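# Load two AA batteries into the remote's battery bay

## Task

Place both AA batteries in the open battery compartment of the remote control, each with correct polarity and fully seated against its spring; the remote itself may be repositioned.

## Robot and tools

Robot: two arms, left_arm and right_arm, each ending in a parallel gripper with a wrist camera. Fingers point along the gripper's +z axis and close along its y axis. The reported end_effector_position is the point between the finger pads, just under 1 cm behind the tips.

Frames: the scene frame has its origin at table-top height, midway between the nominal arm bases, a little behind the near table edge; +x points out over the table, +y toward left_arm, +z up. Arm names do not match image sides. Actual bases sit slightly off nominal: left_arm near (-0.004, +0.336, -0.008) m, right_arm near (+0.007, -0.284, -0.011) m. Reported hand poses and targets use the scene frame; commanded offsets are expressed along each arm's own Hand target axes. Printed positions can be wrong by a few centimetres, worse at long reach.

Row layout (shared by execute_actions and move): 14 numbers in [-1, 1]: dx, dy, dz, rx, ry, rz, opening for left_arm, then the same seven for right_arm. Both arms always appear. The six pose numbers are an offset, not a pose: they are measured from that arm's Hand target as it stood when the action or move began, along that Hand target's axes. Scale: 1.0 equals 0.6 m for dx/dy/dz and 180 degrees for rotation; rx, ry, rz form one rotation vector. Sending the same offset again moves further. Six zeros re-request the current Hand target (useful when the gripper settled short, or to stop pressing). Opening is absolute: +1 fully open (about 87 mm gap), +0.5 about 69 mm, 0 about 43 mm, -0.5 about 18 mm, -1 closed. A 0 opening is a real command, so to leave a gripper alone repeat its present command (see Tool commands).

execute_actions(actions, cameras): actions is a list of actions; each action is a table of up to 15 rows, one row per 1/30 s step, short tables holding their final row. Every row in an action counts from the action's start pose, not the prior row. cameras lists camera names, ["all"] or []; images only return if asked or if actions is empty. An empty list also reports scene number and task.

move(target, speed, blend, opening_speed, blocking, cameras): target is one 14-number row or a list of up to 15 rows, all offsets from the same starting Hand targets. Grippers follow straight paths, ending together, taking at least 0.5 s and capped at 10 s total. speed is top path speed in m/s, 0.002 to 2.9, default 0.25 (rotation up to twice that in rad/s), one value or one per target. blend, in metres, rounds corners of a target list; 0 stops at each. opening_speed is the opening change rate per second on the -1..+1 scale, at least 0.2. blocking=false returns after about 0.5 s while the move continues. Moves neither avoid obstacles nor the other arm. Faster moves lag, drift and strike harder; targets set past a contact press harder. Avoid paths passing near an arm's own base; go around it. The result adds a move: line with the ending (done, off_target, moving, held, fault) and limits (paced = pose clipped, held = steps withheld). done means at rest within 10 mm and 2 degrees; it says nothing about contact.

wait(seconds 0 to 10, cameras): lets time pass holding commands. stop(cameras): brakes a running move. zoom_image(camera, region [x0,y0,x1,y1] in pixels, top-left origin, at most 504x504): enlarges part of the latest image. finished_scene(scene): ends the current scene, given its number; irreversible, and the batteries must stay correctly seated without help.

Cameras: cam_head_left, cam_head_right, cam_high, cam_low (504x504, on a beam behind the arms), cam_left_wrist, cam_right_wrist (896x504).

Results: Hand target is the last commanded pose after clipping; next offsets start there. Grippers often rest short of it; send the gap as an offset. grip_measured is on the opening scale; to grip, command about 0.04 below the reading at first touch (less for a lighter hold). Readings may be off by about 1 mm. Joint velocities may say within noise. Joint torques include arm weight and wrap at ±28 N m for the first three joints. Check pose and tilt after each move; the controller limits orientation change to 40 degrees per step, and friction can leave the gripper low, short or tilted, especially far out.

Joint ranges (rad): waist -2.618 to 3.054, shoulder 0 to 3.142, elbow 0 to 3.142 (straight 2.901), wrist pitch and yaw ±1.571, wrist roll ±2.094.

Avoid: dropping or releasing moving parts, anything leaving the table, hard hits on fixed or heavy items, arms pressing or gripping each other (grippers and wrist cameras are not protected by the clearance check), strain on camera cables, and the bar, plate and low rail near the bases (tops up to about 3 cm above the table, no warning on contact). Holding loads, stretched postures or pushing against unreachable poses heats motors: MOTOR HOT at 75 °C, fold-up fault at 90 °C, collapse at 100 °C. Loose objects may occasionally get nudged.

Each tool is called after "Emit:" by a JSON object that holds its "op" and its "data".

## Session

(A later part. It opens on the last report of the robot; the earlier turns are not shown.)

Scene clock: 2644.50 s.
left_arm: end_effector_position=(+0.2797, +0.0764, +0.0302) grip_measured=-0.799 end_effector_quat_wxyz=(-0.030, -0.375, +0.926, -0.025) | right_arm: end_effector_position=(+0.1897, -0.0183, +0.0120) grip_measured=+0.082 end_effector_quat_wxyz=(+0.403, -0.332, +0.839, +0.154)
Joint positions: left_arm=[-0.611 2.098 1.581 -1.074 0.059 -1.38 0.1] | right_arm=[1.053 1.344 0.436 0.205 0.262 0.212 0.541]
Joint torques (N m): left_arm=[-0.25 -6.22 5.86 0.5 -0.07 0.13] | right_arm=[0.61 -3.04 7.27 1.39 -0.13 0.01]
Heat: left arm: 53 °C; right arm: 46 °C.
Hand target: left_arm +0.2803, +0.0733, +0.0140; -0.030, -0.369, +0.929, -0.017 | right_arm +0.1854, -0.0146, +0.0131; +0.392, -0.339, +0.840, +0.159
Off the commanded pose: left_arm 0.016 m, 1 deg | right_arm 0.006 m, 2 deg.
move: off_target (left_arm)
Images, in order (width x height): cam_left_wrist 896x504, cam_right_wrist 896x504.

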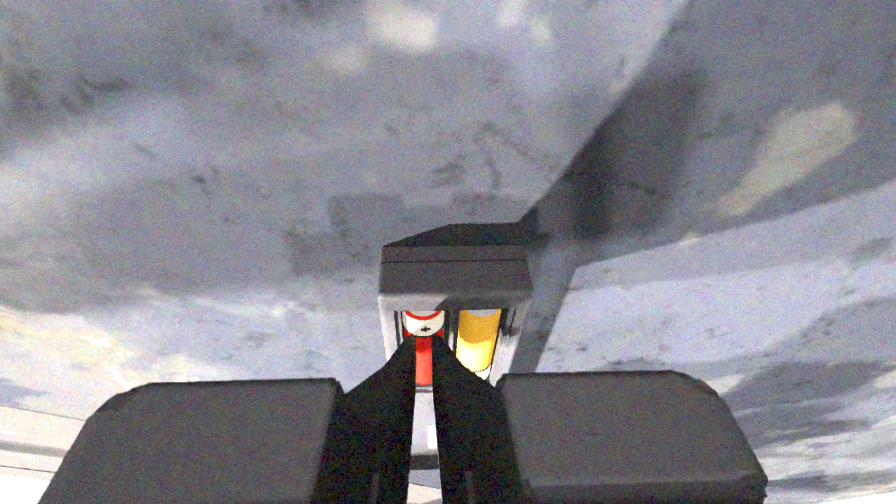

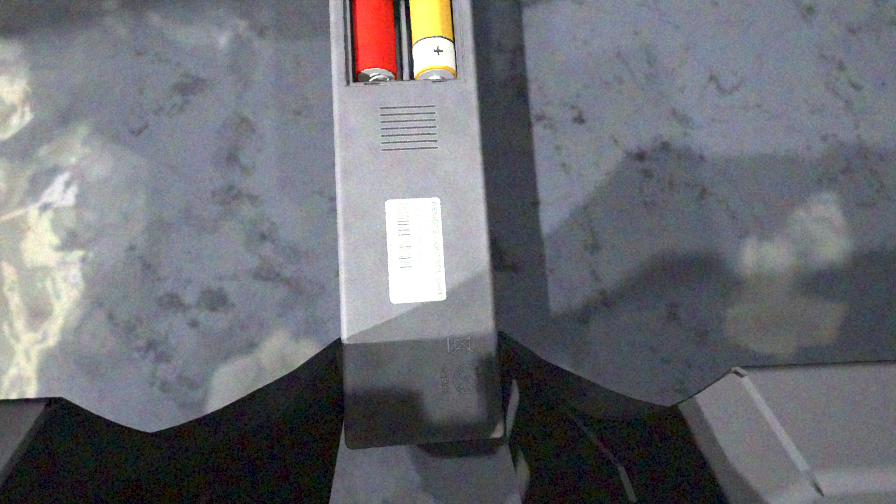

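Emit:
{"op": "move", "data": {"target": [0.005, 0, -0.075, 0, 0, 0, -0.8, 0, 0, 0, 0, 0, 0, 0.03], "speed": 0.08, "cameras": ["cam_left_wrist", "cam_right_wrist"]}}

Emit:
{"op": "zoom_image", "data": {"camera": "cam_left_wrist", "region": [340, 200, 500, 360]}}

Emit:
{"op": "zoom_image", "data": {"camera": "cam_right_wrist", "region": [330, 0, 490, 140]}}

Scene clock: 2652.00 s.
left_arm: end_effector_position=(+0.2730, +0.0808, +0.0482) grip_measured=-0.799 end_effector_quat_wxyz=(-0.045, -0.375, +0.926, -0.003) | right_arm: end_effector_position=(+0.1897, -0.0183, +0.0120) grip_measured=+0.082 end_effector_quat_wxyz=(+0.403, -0.332, +0.839, +0.154)
Joint positions: left_arm=[-0.613 2.104 1.661 -1.201 0.059 -1.38 0.1] | right_arm=[1.053 1.344 0.436 0.205 0.262 0.212 0.541]
Joint torques (N m): left_arm=[-0.42 -9.89 10.39 0.09 -0.07 0.11] | right_arm=[0.61 -3.06 7.25 1.39 -0.13 0.01]
Heat: left arm: 53 °C; right arm: 46 °C.
Hand target: left_arm +0.2801, +0.0736, +0.0591; -0.030, -0.369, +0.929, -0.017 | right_arm +0.1854, -0.0146, +0.0131; +0.392, -0.339, +0.840, +0.159
Off the commanded pose: left_arm 0.015 m, 2 deg | right_arm 0.006 m, 2 deg.
move: off_target (left_arm)
Images, in order (width x height): cam_left_wrist 896x504, cam_right_wrist 896x504.

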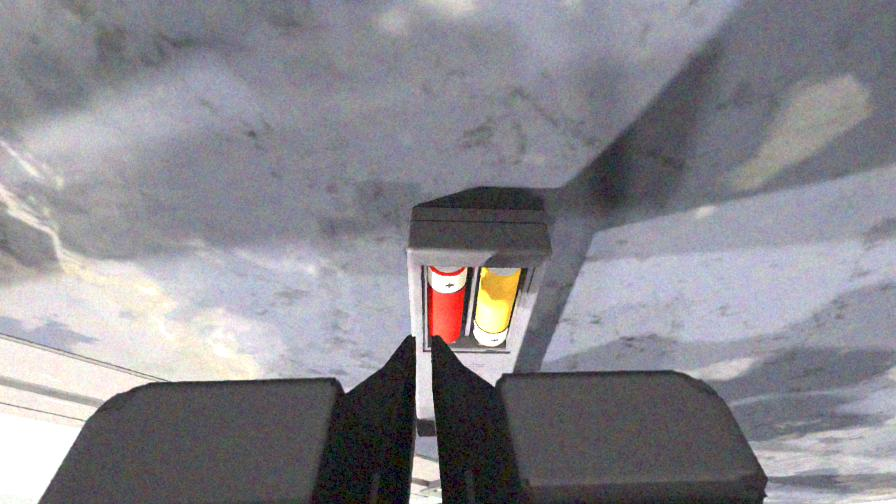

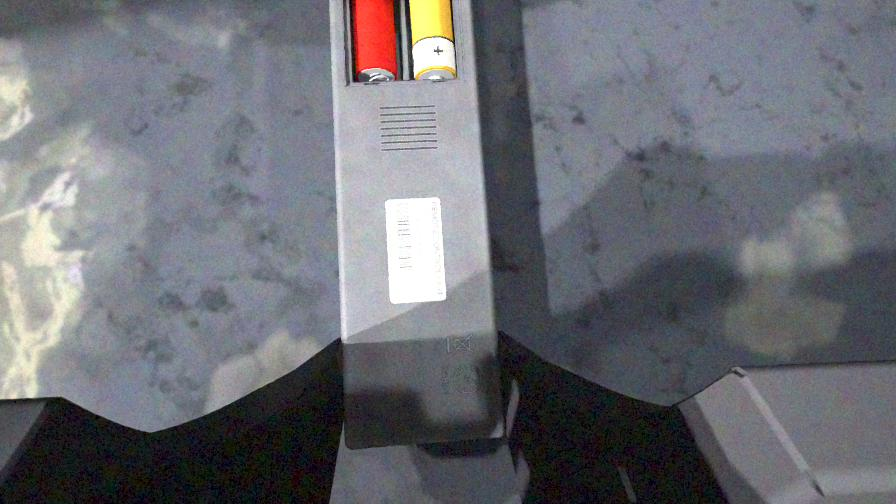

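Scaled by 3.150 from the camera's 896x504 image, which has a finer 1280x720 frame.

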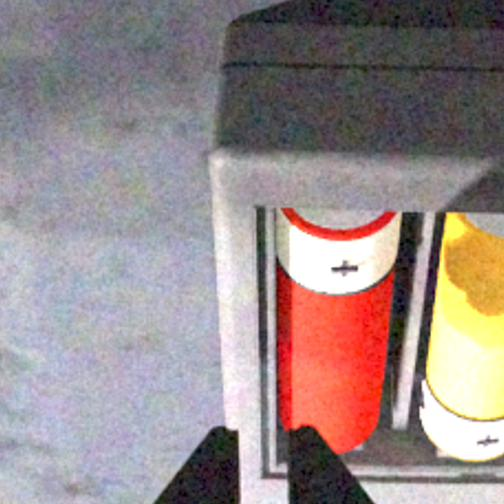

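Scaled by 3.150 from the camera's 896x504 image, which has a finer 1280x720 frame.

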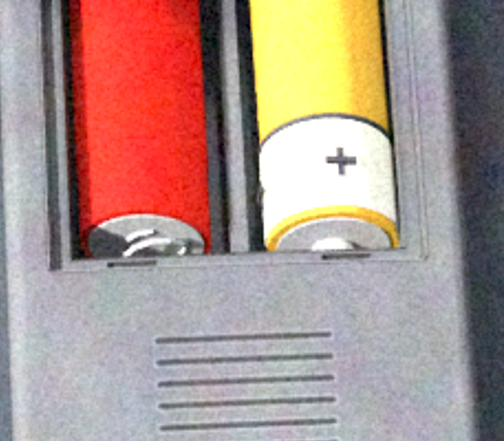

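Emit:
{"op": "move", "data": {"target": [[0,0,-0.15,0,0,0,-0.8,0,0,0,0,0,0,0.03],[0.05,0.1,-0.2,0,0,0,-0.8,0,0,0,0,0,0,0.03]], "speed": [0.12,0.2], "blend": [0.03,0], "cameras": ["cam_low","cam_right_wrist","cam_left_wrist"]}}

Emit:
{"op": "zoom_image", "data": {"camera": "cam_low", "region": [280, 210, 380, 310]}}

Emit:
{"op": "zoom_image", "data": {"camera": "cam_right_wrist", "region": [330, 0, 490, 140]}}

Emit:
{"op": "zoom_image", "data": {"camera": "cam_left_wrist", "region": [350, 250, 560, 450]}}

Scene clock: 2682.43 s.
left_arm: end_effector_position=(+0.2258, +0.1032, +0.1771) grip_measured=-0.799 end_effector_quat_wxyz=(-0.030, -0.363, +0.931, -0.024) | right_arm: end_effector_position=(+0.1897, -0.0183, +0.0120) grip_measured=+0.082 end_effector_quat_wxyz=(+0.403, -0.332, +0.839, +0.154)
Joint positions: left_arm=[-0.647 1.862 1.84 -1.569 0.059 -1.388 0.1] | right_arm=[1.053 1.344 0.436 0.205 0.262 0.212 0.541]
Joint torques (N m): left_arm=[-0.38 -9.02 5.64 0.21 -0.03 -0.14] | right_arm=[0.58 -3.03 7.24 1.39 -0.13 0]
Motor temperatures (°C): left_arm=[28 57 41 29 28 24 27] | right_arm=[23 29 46 31 26 26 30]
Heat: left arm: 57 °C; right arm: 46 °C.
Hand target: left_arm +0.2224, +0.1031, +0.1804; -0.030, -0.369, +0.929, -0.017 | right_arm +0.1854, -0.0146, +0.0131; +0.392, -0.339, +0.840, +0.159
Off the commanded pose: left_arm 0.005 m, 1 deg | right_arm 0.006 m, 2 deg.
joint sent to its limit (left arm) — joint 4 (wrist pitch), lower limit. The joint targets are off in position, not in orientation.
move: done
Images, in order (width x height): cam_low 504x504, cam_left_wrist 896x504, cam_right_wrist 896x504.

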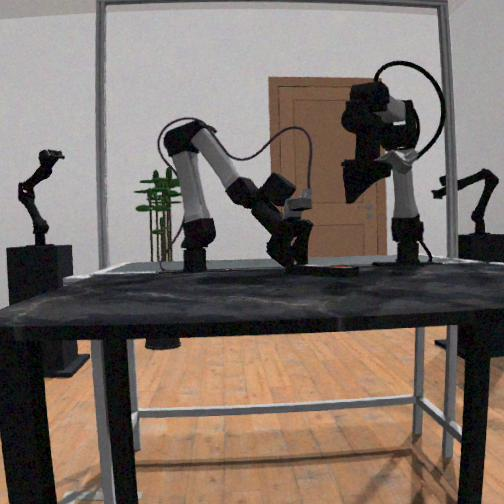

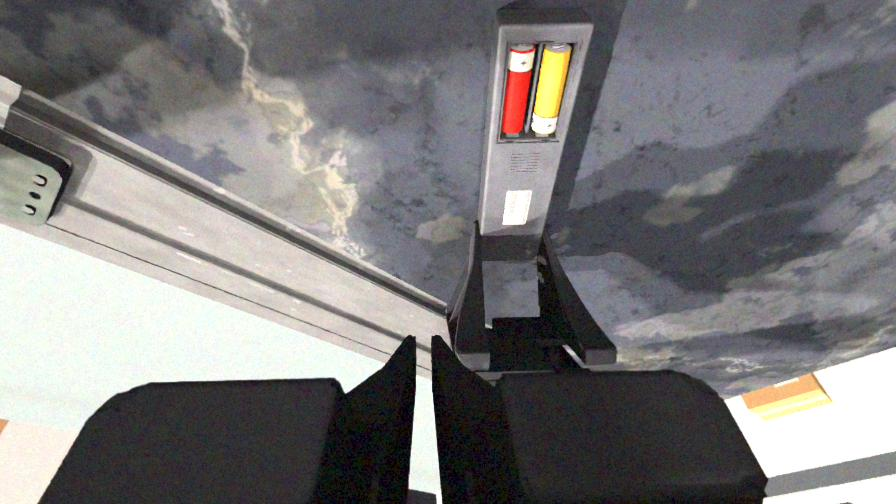

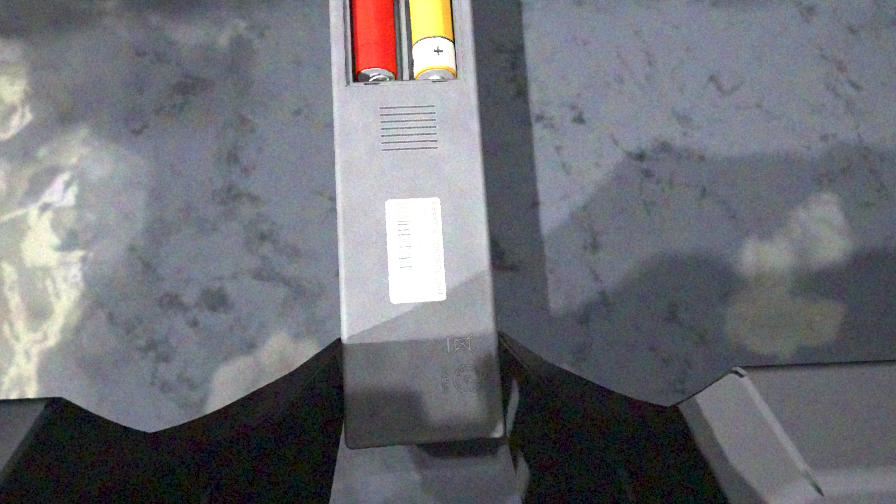

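Scaled by 5.040 from the camera's 504x504 image, which has a finer 720x720 frame.

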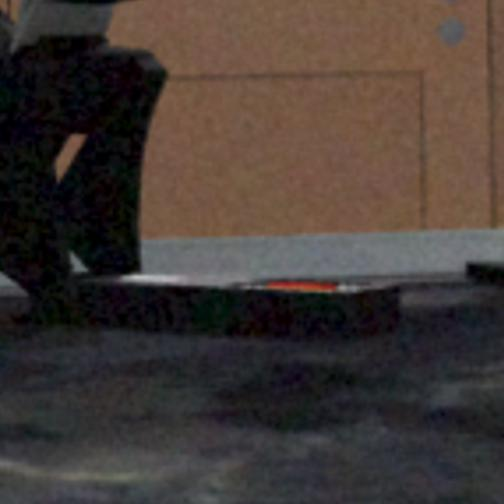

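Scaled by 3.150 from the camera's 896x504 image, which has a finer 1280x720 frame.

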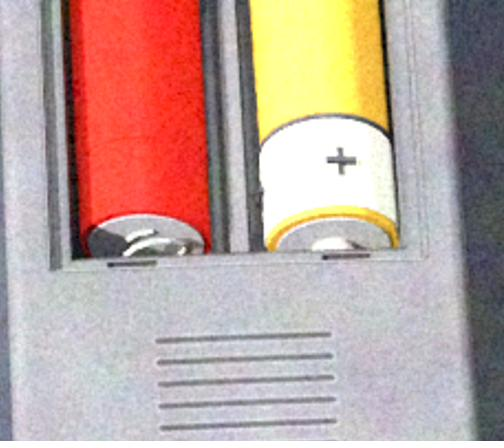

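Scaled by 2.400 from the camera's 896x504 image, which has a finer 1280x720 frame.

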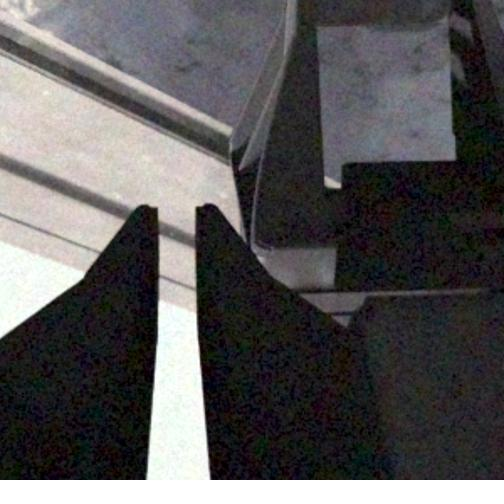

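Emit:
{"op": "zoom_image", "data": {"camera": "cam_left_wrist", "region": [480, 10, 610, 150]}}

Emit:
{"op": "zoom_image", "data": {"camera": "cam_low", "region": [315, 250, 365, 290]}}

Scaled by 3.600 from the camera's 896x504 image, which has a finer 1280x720 frame.

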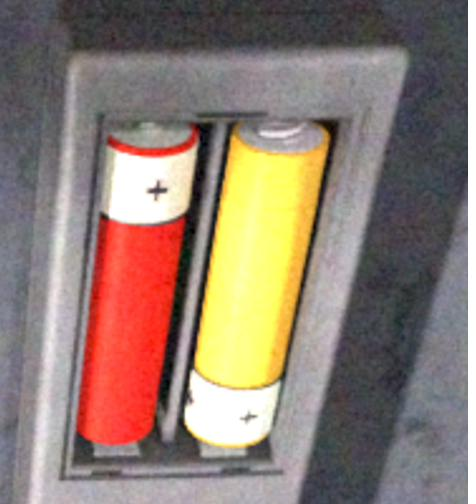

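Scaled by 10.080 from the camera's 504x504 image, which has a finer 720x720 frame.

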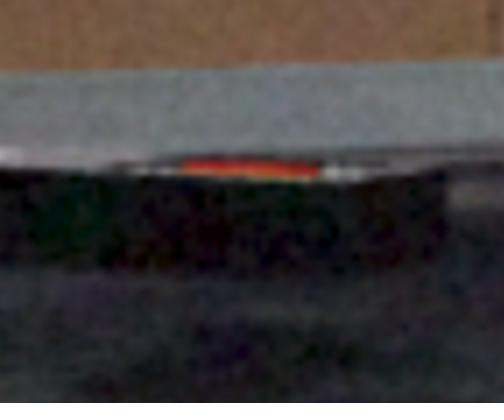

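Emit:
{"op": "zoom_image", "data": {"camera": "cam_left_wrist", "region": [500, 35, 580, 75]}}

Emit:
{"op": "zoom_image", "data": {"camera": "cam_left_wrist", "region": [495, 110, 575, 150]}}

Emit:
{"op": "zoom_image", "data": {"camera": "cam_right_wrist", "region": [340, 50, 480, 100]}}

Scaled by 6.300 from the camera's 896x504 image, which has a finer 1280x720 frame.

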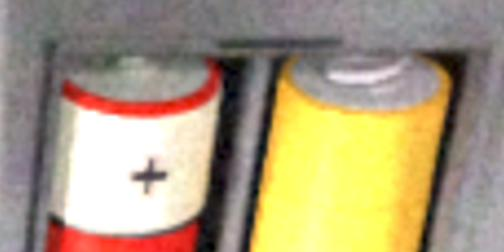

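Scaled by 6.300 from the camera's 896x504 image, which has a finer 1280x720 frame.

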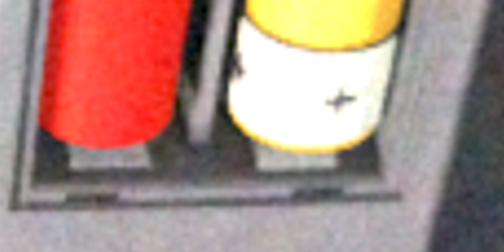

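Scaled by 3.600 from the camera's 896x504 image, which has a finer 1280x720 frame.

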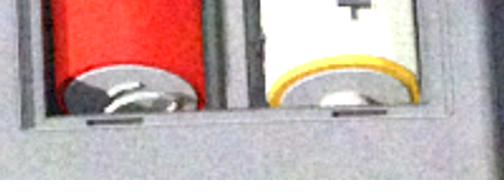

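Emit:
{"op": "zoom_image", "data": {"camera": "cam_low", "region": [322, 258, 362, 282]}}

Emit:
{"op": "zoom_image", "data": {"camera": "cam_low", "region": [295, 250, 375, 290]}}

Scaled by 12.600 from the camera's 504x504 image, which has a finer 720x720 frame.

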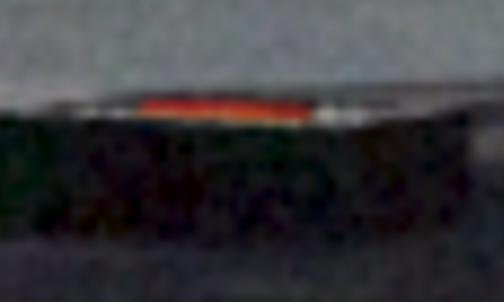

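Scaled by 6.300 from the camera's 504x504 image, which has a finer 720x720 frame.

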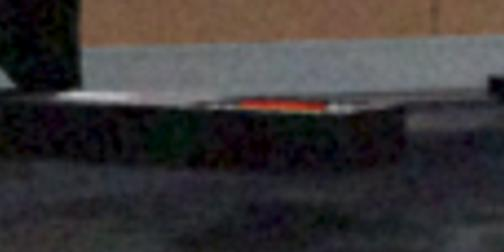

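Emit:
{"op": "move", "data": {"target": [[-0.0498,-0.1142,0.04,0,0,0,-1,0,0,0,0,0,0,0.03],[-0.0498,-0.1142,0.196,0,0,0,-1,0,0,0,0,0,0,0.03]], "speed": [0.2,0.12], "blend": [0.02,0], "cameras": ["cam_left_wrist"]}}

Emit:
{"op": "zoom_image", "data": {"camera": "cam_left_wrist", "region": [350, 200, 520, 370]}}

Scene clock: 2995.83 s.
left_arm: end_effector_position=(+0.2850, +0.0726, +0.0569) grip_measured=-0.989 end_effector_quat_wxyz=(-0.043, -0.376, +0.926, -0.004) | right_arm: end_effector_position=(+0.1897, -0.0183, +0.0120) grip_measured=+0.082 end_effector_quat_wxyz=(+0.403, -0.332, +0.839, +0.154)
Joint positions: left_arm=[-0.613 2.153 1.771 -1.258 0.059 -1.382 0.006] | right_arm=[1.053 1.344 0.436 0.205 0.262 0.212 0.541]
Joint torques (N m): left_arm=[-0.62 -11.55 5.67 0.37 -0.07 0.08] | right_arm=[0.61 -3.02 7.23 1.39 -0.13 0.01]
Motor temperatures (°C): left_arm=[27 56 38 28 28 24 27] | right_arm=[23 29 47 31 26 26 30]
Heat: left arm: 56 °C; right arm: 47 °C.
Hand target: left_arm +0.2860, +0.0675, +0.0616; -0.030, -0.369, +0.929, -0.017 | right_arm +0.1854, -0.0146, +0.0131; +0.392, -0.339, +0.840, +0.159
Off the commanded pose: left_arm 0.007 m, 2 deg | right_arm 0.006 m, 2 deg.
move: done
Images, in order (width x height): cam_left_wrist 896x504.

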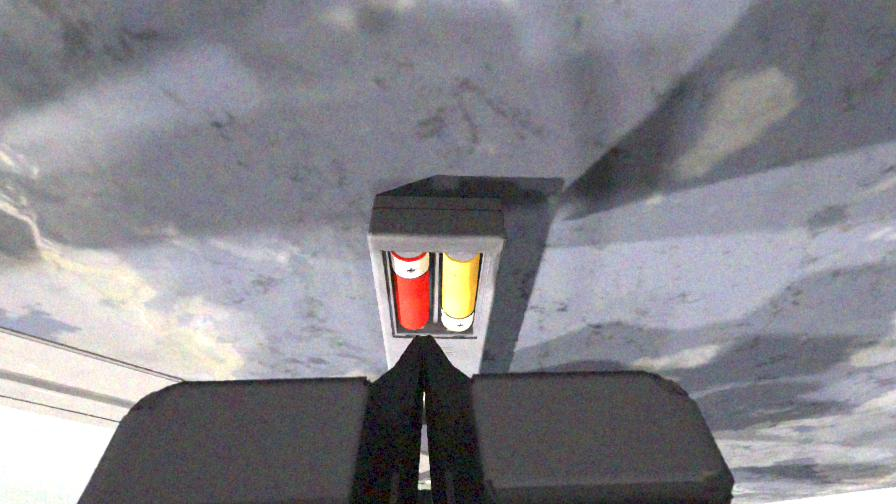

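Scaled by 2.965 from the camera's 896x504 image, which has a finer 1280x720 frame.

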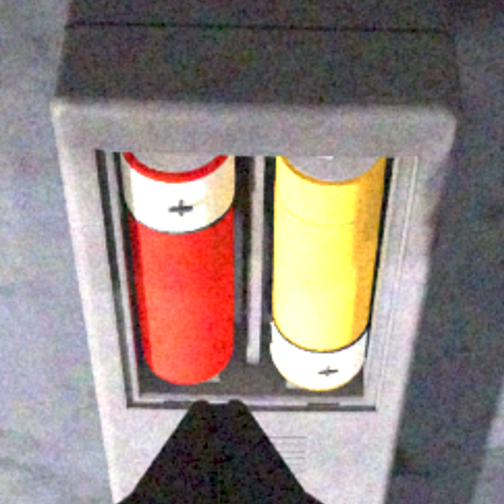

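Emit:
{"op": "zoom_image", "data": {"camera": "cam_left_wrist", "region": [380, 240, 490, 290]}}

Emit:
{"op": "zoom_image", "data": {"camera": "cam_left_wrist", "region": [380, 300, 490, 350]}}

Scaled by 4.582 from the camera's 896x504 image, which has a finer 1280x720 frame.

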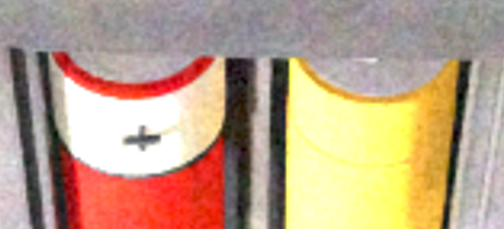

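Scaled by 4.582 from the camera's 896x504 image, which has a finer 1280x720 frame.

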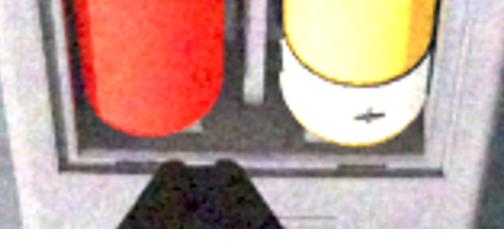

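Emit:
{"op": "move", "data": {"target": [[0,0,-0.15,0,0,0,-1,0,-0.0094,0,0.0045,0,0.0038,0.03],[0.05,0.114,-0.2,0,0,0,-1,0,-0.0094,0,0.0045,0,0.0038,0.03]], "speed": [0.12,0.2], "blend": [0.03,0], "cameras": ["cam_right_wrist"]}}

Emit:
{"op": "zoom_image", "data": {"camera": "cam_right_wrist", "region": [340, 40, 480, 100]}}

Scene clock: 3063.83 s.
left_arm: end_effector_position=(+0.2261, +0.1037, +0.1792) grip_measured=-0.989 end_effector_quat_wxyz=(-0.028, -0.363, +0.931, -0.027) | right_arm: end_effector_position=(+0.1897, -0.0183, +0.0120) grip_measured=+0.082 end_effector_quat_wxyz=(+0.403, -0.332, +0.839, +0.154)
Joint positions: left_arm=[-0.645 1.857 1.843 -1.571 0.059 -1.388 0.006] | right_arm=[1.053 1.344 0.436 0.205 0.262 0.212 0.541]
Joint torques (N m): left_arm=[-0.39 -9.06 5.65 0.22 -0.01 -0.15] | right_arm=[-0.17 -3.49 6.95 1.37 -0.11 0.03]
Motor temperatures (°C): left_arm=[27 61 39 28 28 24 27] | right_arm=[23 29 47 31 26 26 30]
Heat: left arm: 61 °C; right arm: 47 °C.
Hand target: left_arm +0.2225, +0.1031, +0.1828; -0.030, -0.369, +0.929, -0.017 | right_arm +0.1893, -0.0187, +0.0131; +0.393, -0.331, +0.843, +0.155
Off the commanded pose: left_arm 0.005 m, 1 deg | right_arm 0.001 m, 1 deg.
joint sent to its limit (left arm) — joint 4 (wrist pitch), lower limit. The joint targets are off in position, not in orientation.
move: done
Images, in order (width x height): cam_right_wrist 896x504.

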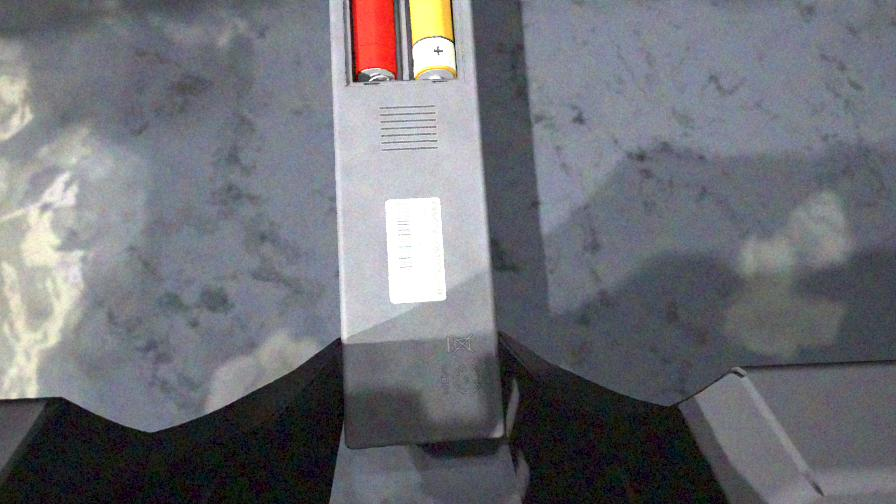

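Scaled by 3.600 from the camera's 896x504 image, which has a finer 1280x720 frame.

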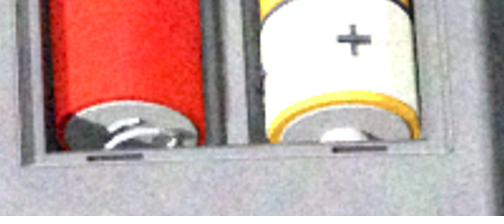

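Emit:
{"op": "move", "data": {"target": [0,0,0,0,0,0,-1,0,0,0,0,0,0,0.6], "speed": 0.05, "opening_speed": 0.3, "cameras": ["cam_right_wrist"]}}

Emit:
{"op": "zoom_image", "data": {"camera": "cam_right_wrist", "region": [340, 40, 480, 100]}}

Scene clock: 3069.87 s.
left_arm: end_effector_position=(+0.2261, +0.1037, +0.1792) grip_measured=-0.989 end_effector_quat_wxyz=(-0.028, -0.363, +0.931, -0.027) | right_arm: end_effector_position=(+0.1878, -0.0168, +0.0117) grip_measured=+0.600 end_effector_quat_wxyz=(+0.400, -0.335, +0.838, +0.159)
Joint positions: left_arm=[-0.645 1.857 1.843 -1.571 0.059 -1.388 0.006] | right_arm=[1.053 1.344 0.436 0.205 0.248 0.212 0.8]
Joint torques (N m): left_arm=[-0.39 -9.09 5.63 0.24 -0.02 -0.14] | right_arm=[-0.21 -3.48 6.97 1.38 -0.07 0.02]
Motor temperatures (°C): left_arm=[27 60 39 28 28 24 27] | right_arm=[23 29 46 31 26 26 29]
Heat: left arm: 60 °C; right arm: 46 °C.
Hand target: left_arm +0.2225, +0.1031, +0.1828; -0.030, -0.369, +0.929, -0.017 | right_arm +0.1893, -0.0187, +0.0131; +0.393, -0.331, +0.843, +0.155
Off the commanded pose: left_arm 0.005 m, 1 deg | right_arm 0.003 m, 1 deg.
joint sent to its limit (left arm) — joint 4 (wrist pitch), lower limit. The joint targets are off in position, not in orientation.
move: done
Images, in order (width x height): cam_right_wrist 896x504.

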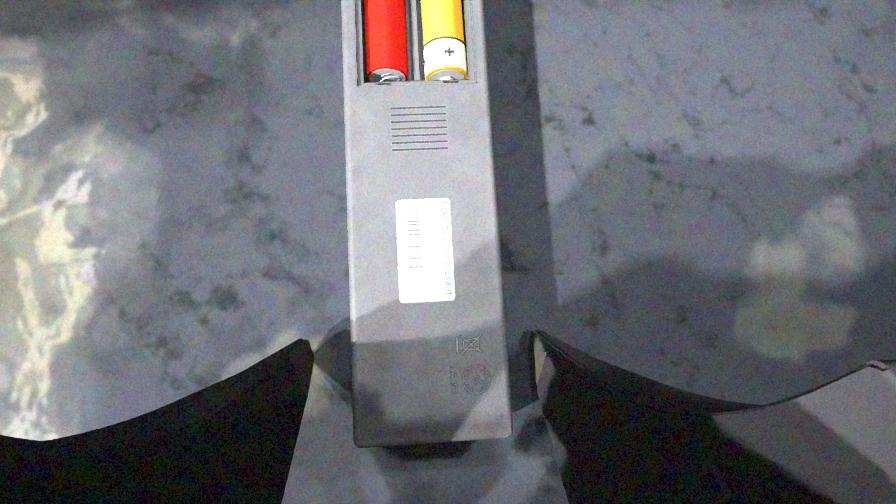

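Scaled by 3.600 from the camera's 896x504 image, which has a finer 1280x720 frame.

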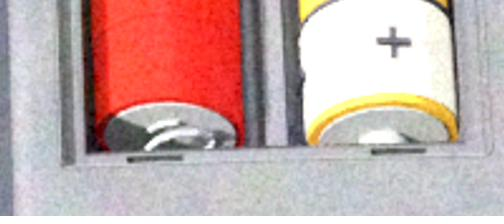

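Emit:
{"op": "move", "data": {"target": [0,0,0,0,0,0,-1,0,0,-0.2,0,0,0,0.6], "speed": 0.12, "cameras": ["cam_right_wrist", "cam_low"]}}

Emit:
{"op": "zoom_image", "data": {"camera": "cam_right_wrist", "region": [350, 80, 510, 220]}}

Emit:
{"op": "zoom_image", "data": {"camera": "cam_low", "region": [295, 250, 375, 290]}}

Scene clock: 3076.40 s.
left_arm: end_effector_position=(+0.2261, +0.1037, +0.1792) grip_measured=-0.989 end_effector_quat_wxyz=(-0.028, -0.363, +0.931, -0.027) | right_arm: end_effector_position=(+0.1175, -0.0884, +0.0683) grip_measured=+0.600 end_effector_quat_wxyz=(+0.373, -0.352, +0.847, +0.141)
Joint positions: left_arm=[-0.645 1.857 1.843 -1.571 0.059 -1.388 0.006] | right_arm=[1.257 0.765 0.478 -0.534 0.379 0.353 0.8]
Joint torques (N m): left_arm=[-0.36 -9.06 5.65 0.24 -0.01 -0.15] | right_arm=[0.69 -0.94 10.62 1.51 0.27 0.19]
Motor temperatures (°C): left_arm=[27 59 39 28 28 24 27] | right_arm=[23 29 46 31 26 26 29]
Heat: left arm: 59 °C; right arm: 46 °C.
Hand target: left_arm +0.2225, +0.1031, +0.1828; -0.030, -0.369, +0.929, -0.017 | right_arm +0.1220, -0.0813, +0.0902; +0.393, -0.331, +0.843, +0.155
Off the commanded pose: left_arm 0.005 m, 1 deg | right_arm 0.023 m, 4 deg.
joint sent to its limit (left arm) — joint 4 (wrist pitch), lower limit. The joint targets are off in position, not in orientation.
move: off_target (right_arm)
Images, in order (width x height): cam_low 504x504, cam_right_wrist 896x504.

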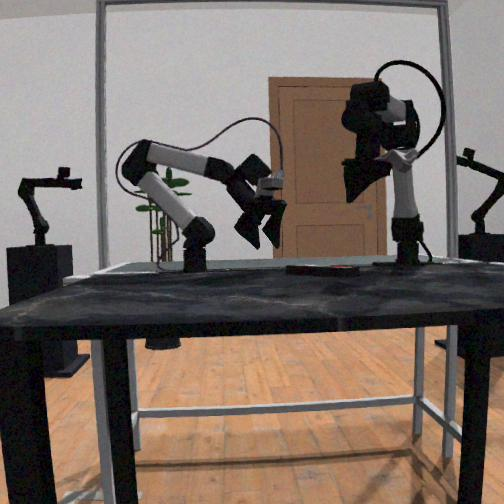

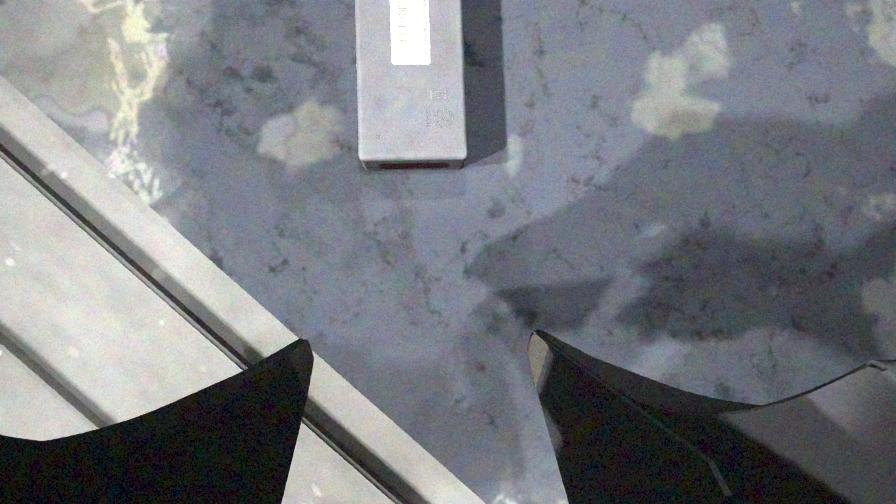

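Scaled by 3.150 from the camera's 896x504 image, which has a finer 1280x720 frame.

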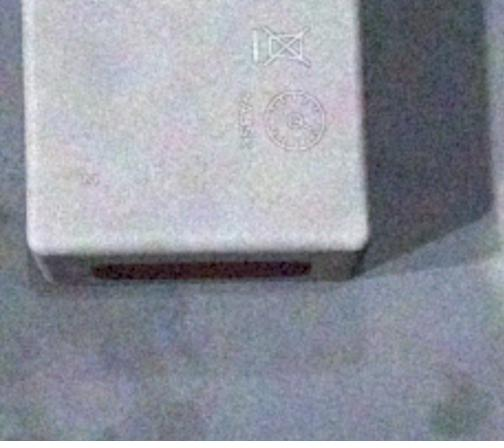

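Scaled by 6.300 from the camera's 504x504 image, which has a finer 720x720 frame.

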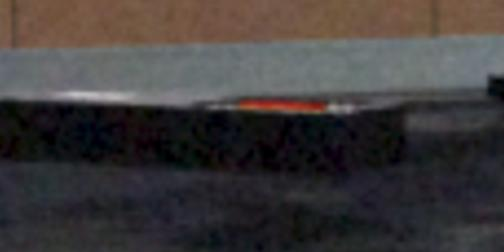

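Emit:
{"op": "wait", "data": {"seconds": 0.1, "cameras": ["cam_left_wrist"]}}

Emit:
{"op": "zoom_image", "data": {"camera": "cam_left_wrist", "region": [470, 0, 610, 160]}}

Scene clock: 3082.40 s.
left_arm: end_effector_position=(+0.2261, +0.1037, +0.1792) grip_measured=-0.989 end_effector_quat_wxyz=(-0.028, -0.363, +0.931, -0.027) | right_arm: end_effector_position=(+0.1175, -0.0884, +0.0683) grip_measured=+0.600 end_effector_quat_wxyz=(+0.373, -0.352, +0.847, +0.141)
Joint positions: left_arm=[-0.645 1.857 1.843 -1.571 0.059 -1.388 0.006] | right_arm=[1.257 0.765 0.478 -0.534 0.379 0.353 0.8]
Joint torques (N m): left_arm=[-0.36 -9.09 5.64 0.23 -0.02 -0.15] | right_arm=[0.75 -0.98 10.59 1.52 0.27 0.18]
Motor temperatures (°C): left_arm=[27 58 39 28 28 24 27] | right_arm=[23 29 46 31 26 26 29]
Heat: left arm: 58 °C; right arm: 46 °C.
Hand target: left_arm +0.2225, +0.1031, +0.1828; -0.030, -0.369, +0.929, -0.017 | right_arm +0.1220, -0.0813, +0.0902; +0.393, -0.331, +0.843, +0.155
Tool commands: left_gripper/opening=-1.0 right_gripper/opening=+0.6
Off the commanded pose: left_arm 0.005 m, 1 deg | right_arm 0.023 m, 4 deg.
wait: 0.10 s; at rest from the start
Images, in order (width x height): cam_left_wrist 896x504.

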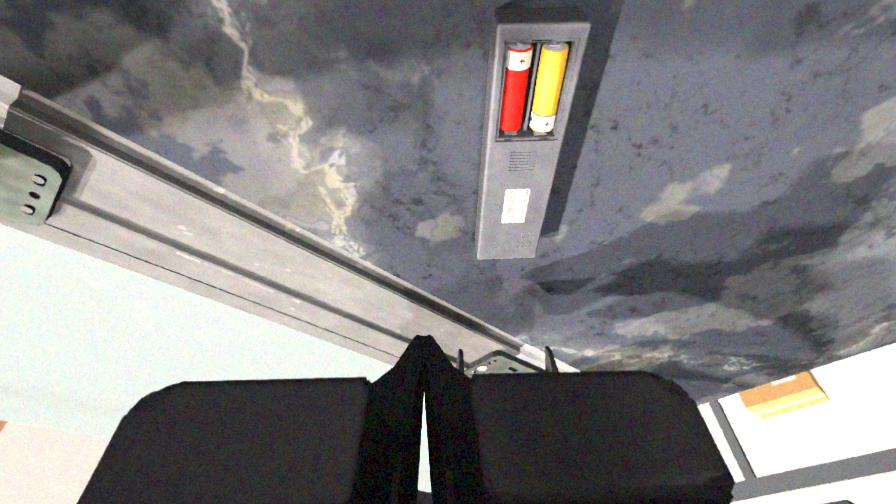

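Scaled by 3.150 from the camera's 896x504 image, which has a finer 1280x720 frame.

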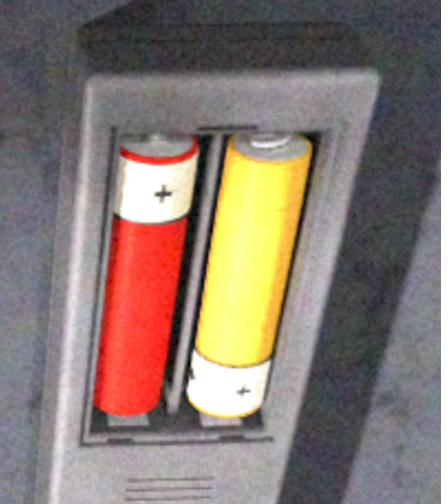

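Emit:
{"op": "finished_scene", "data": {"scene": 2}}

The scene is finished: the task was done.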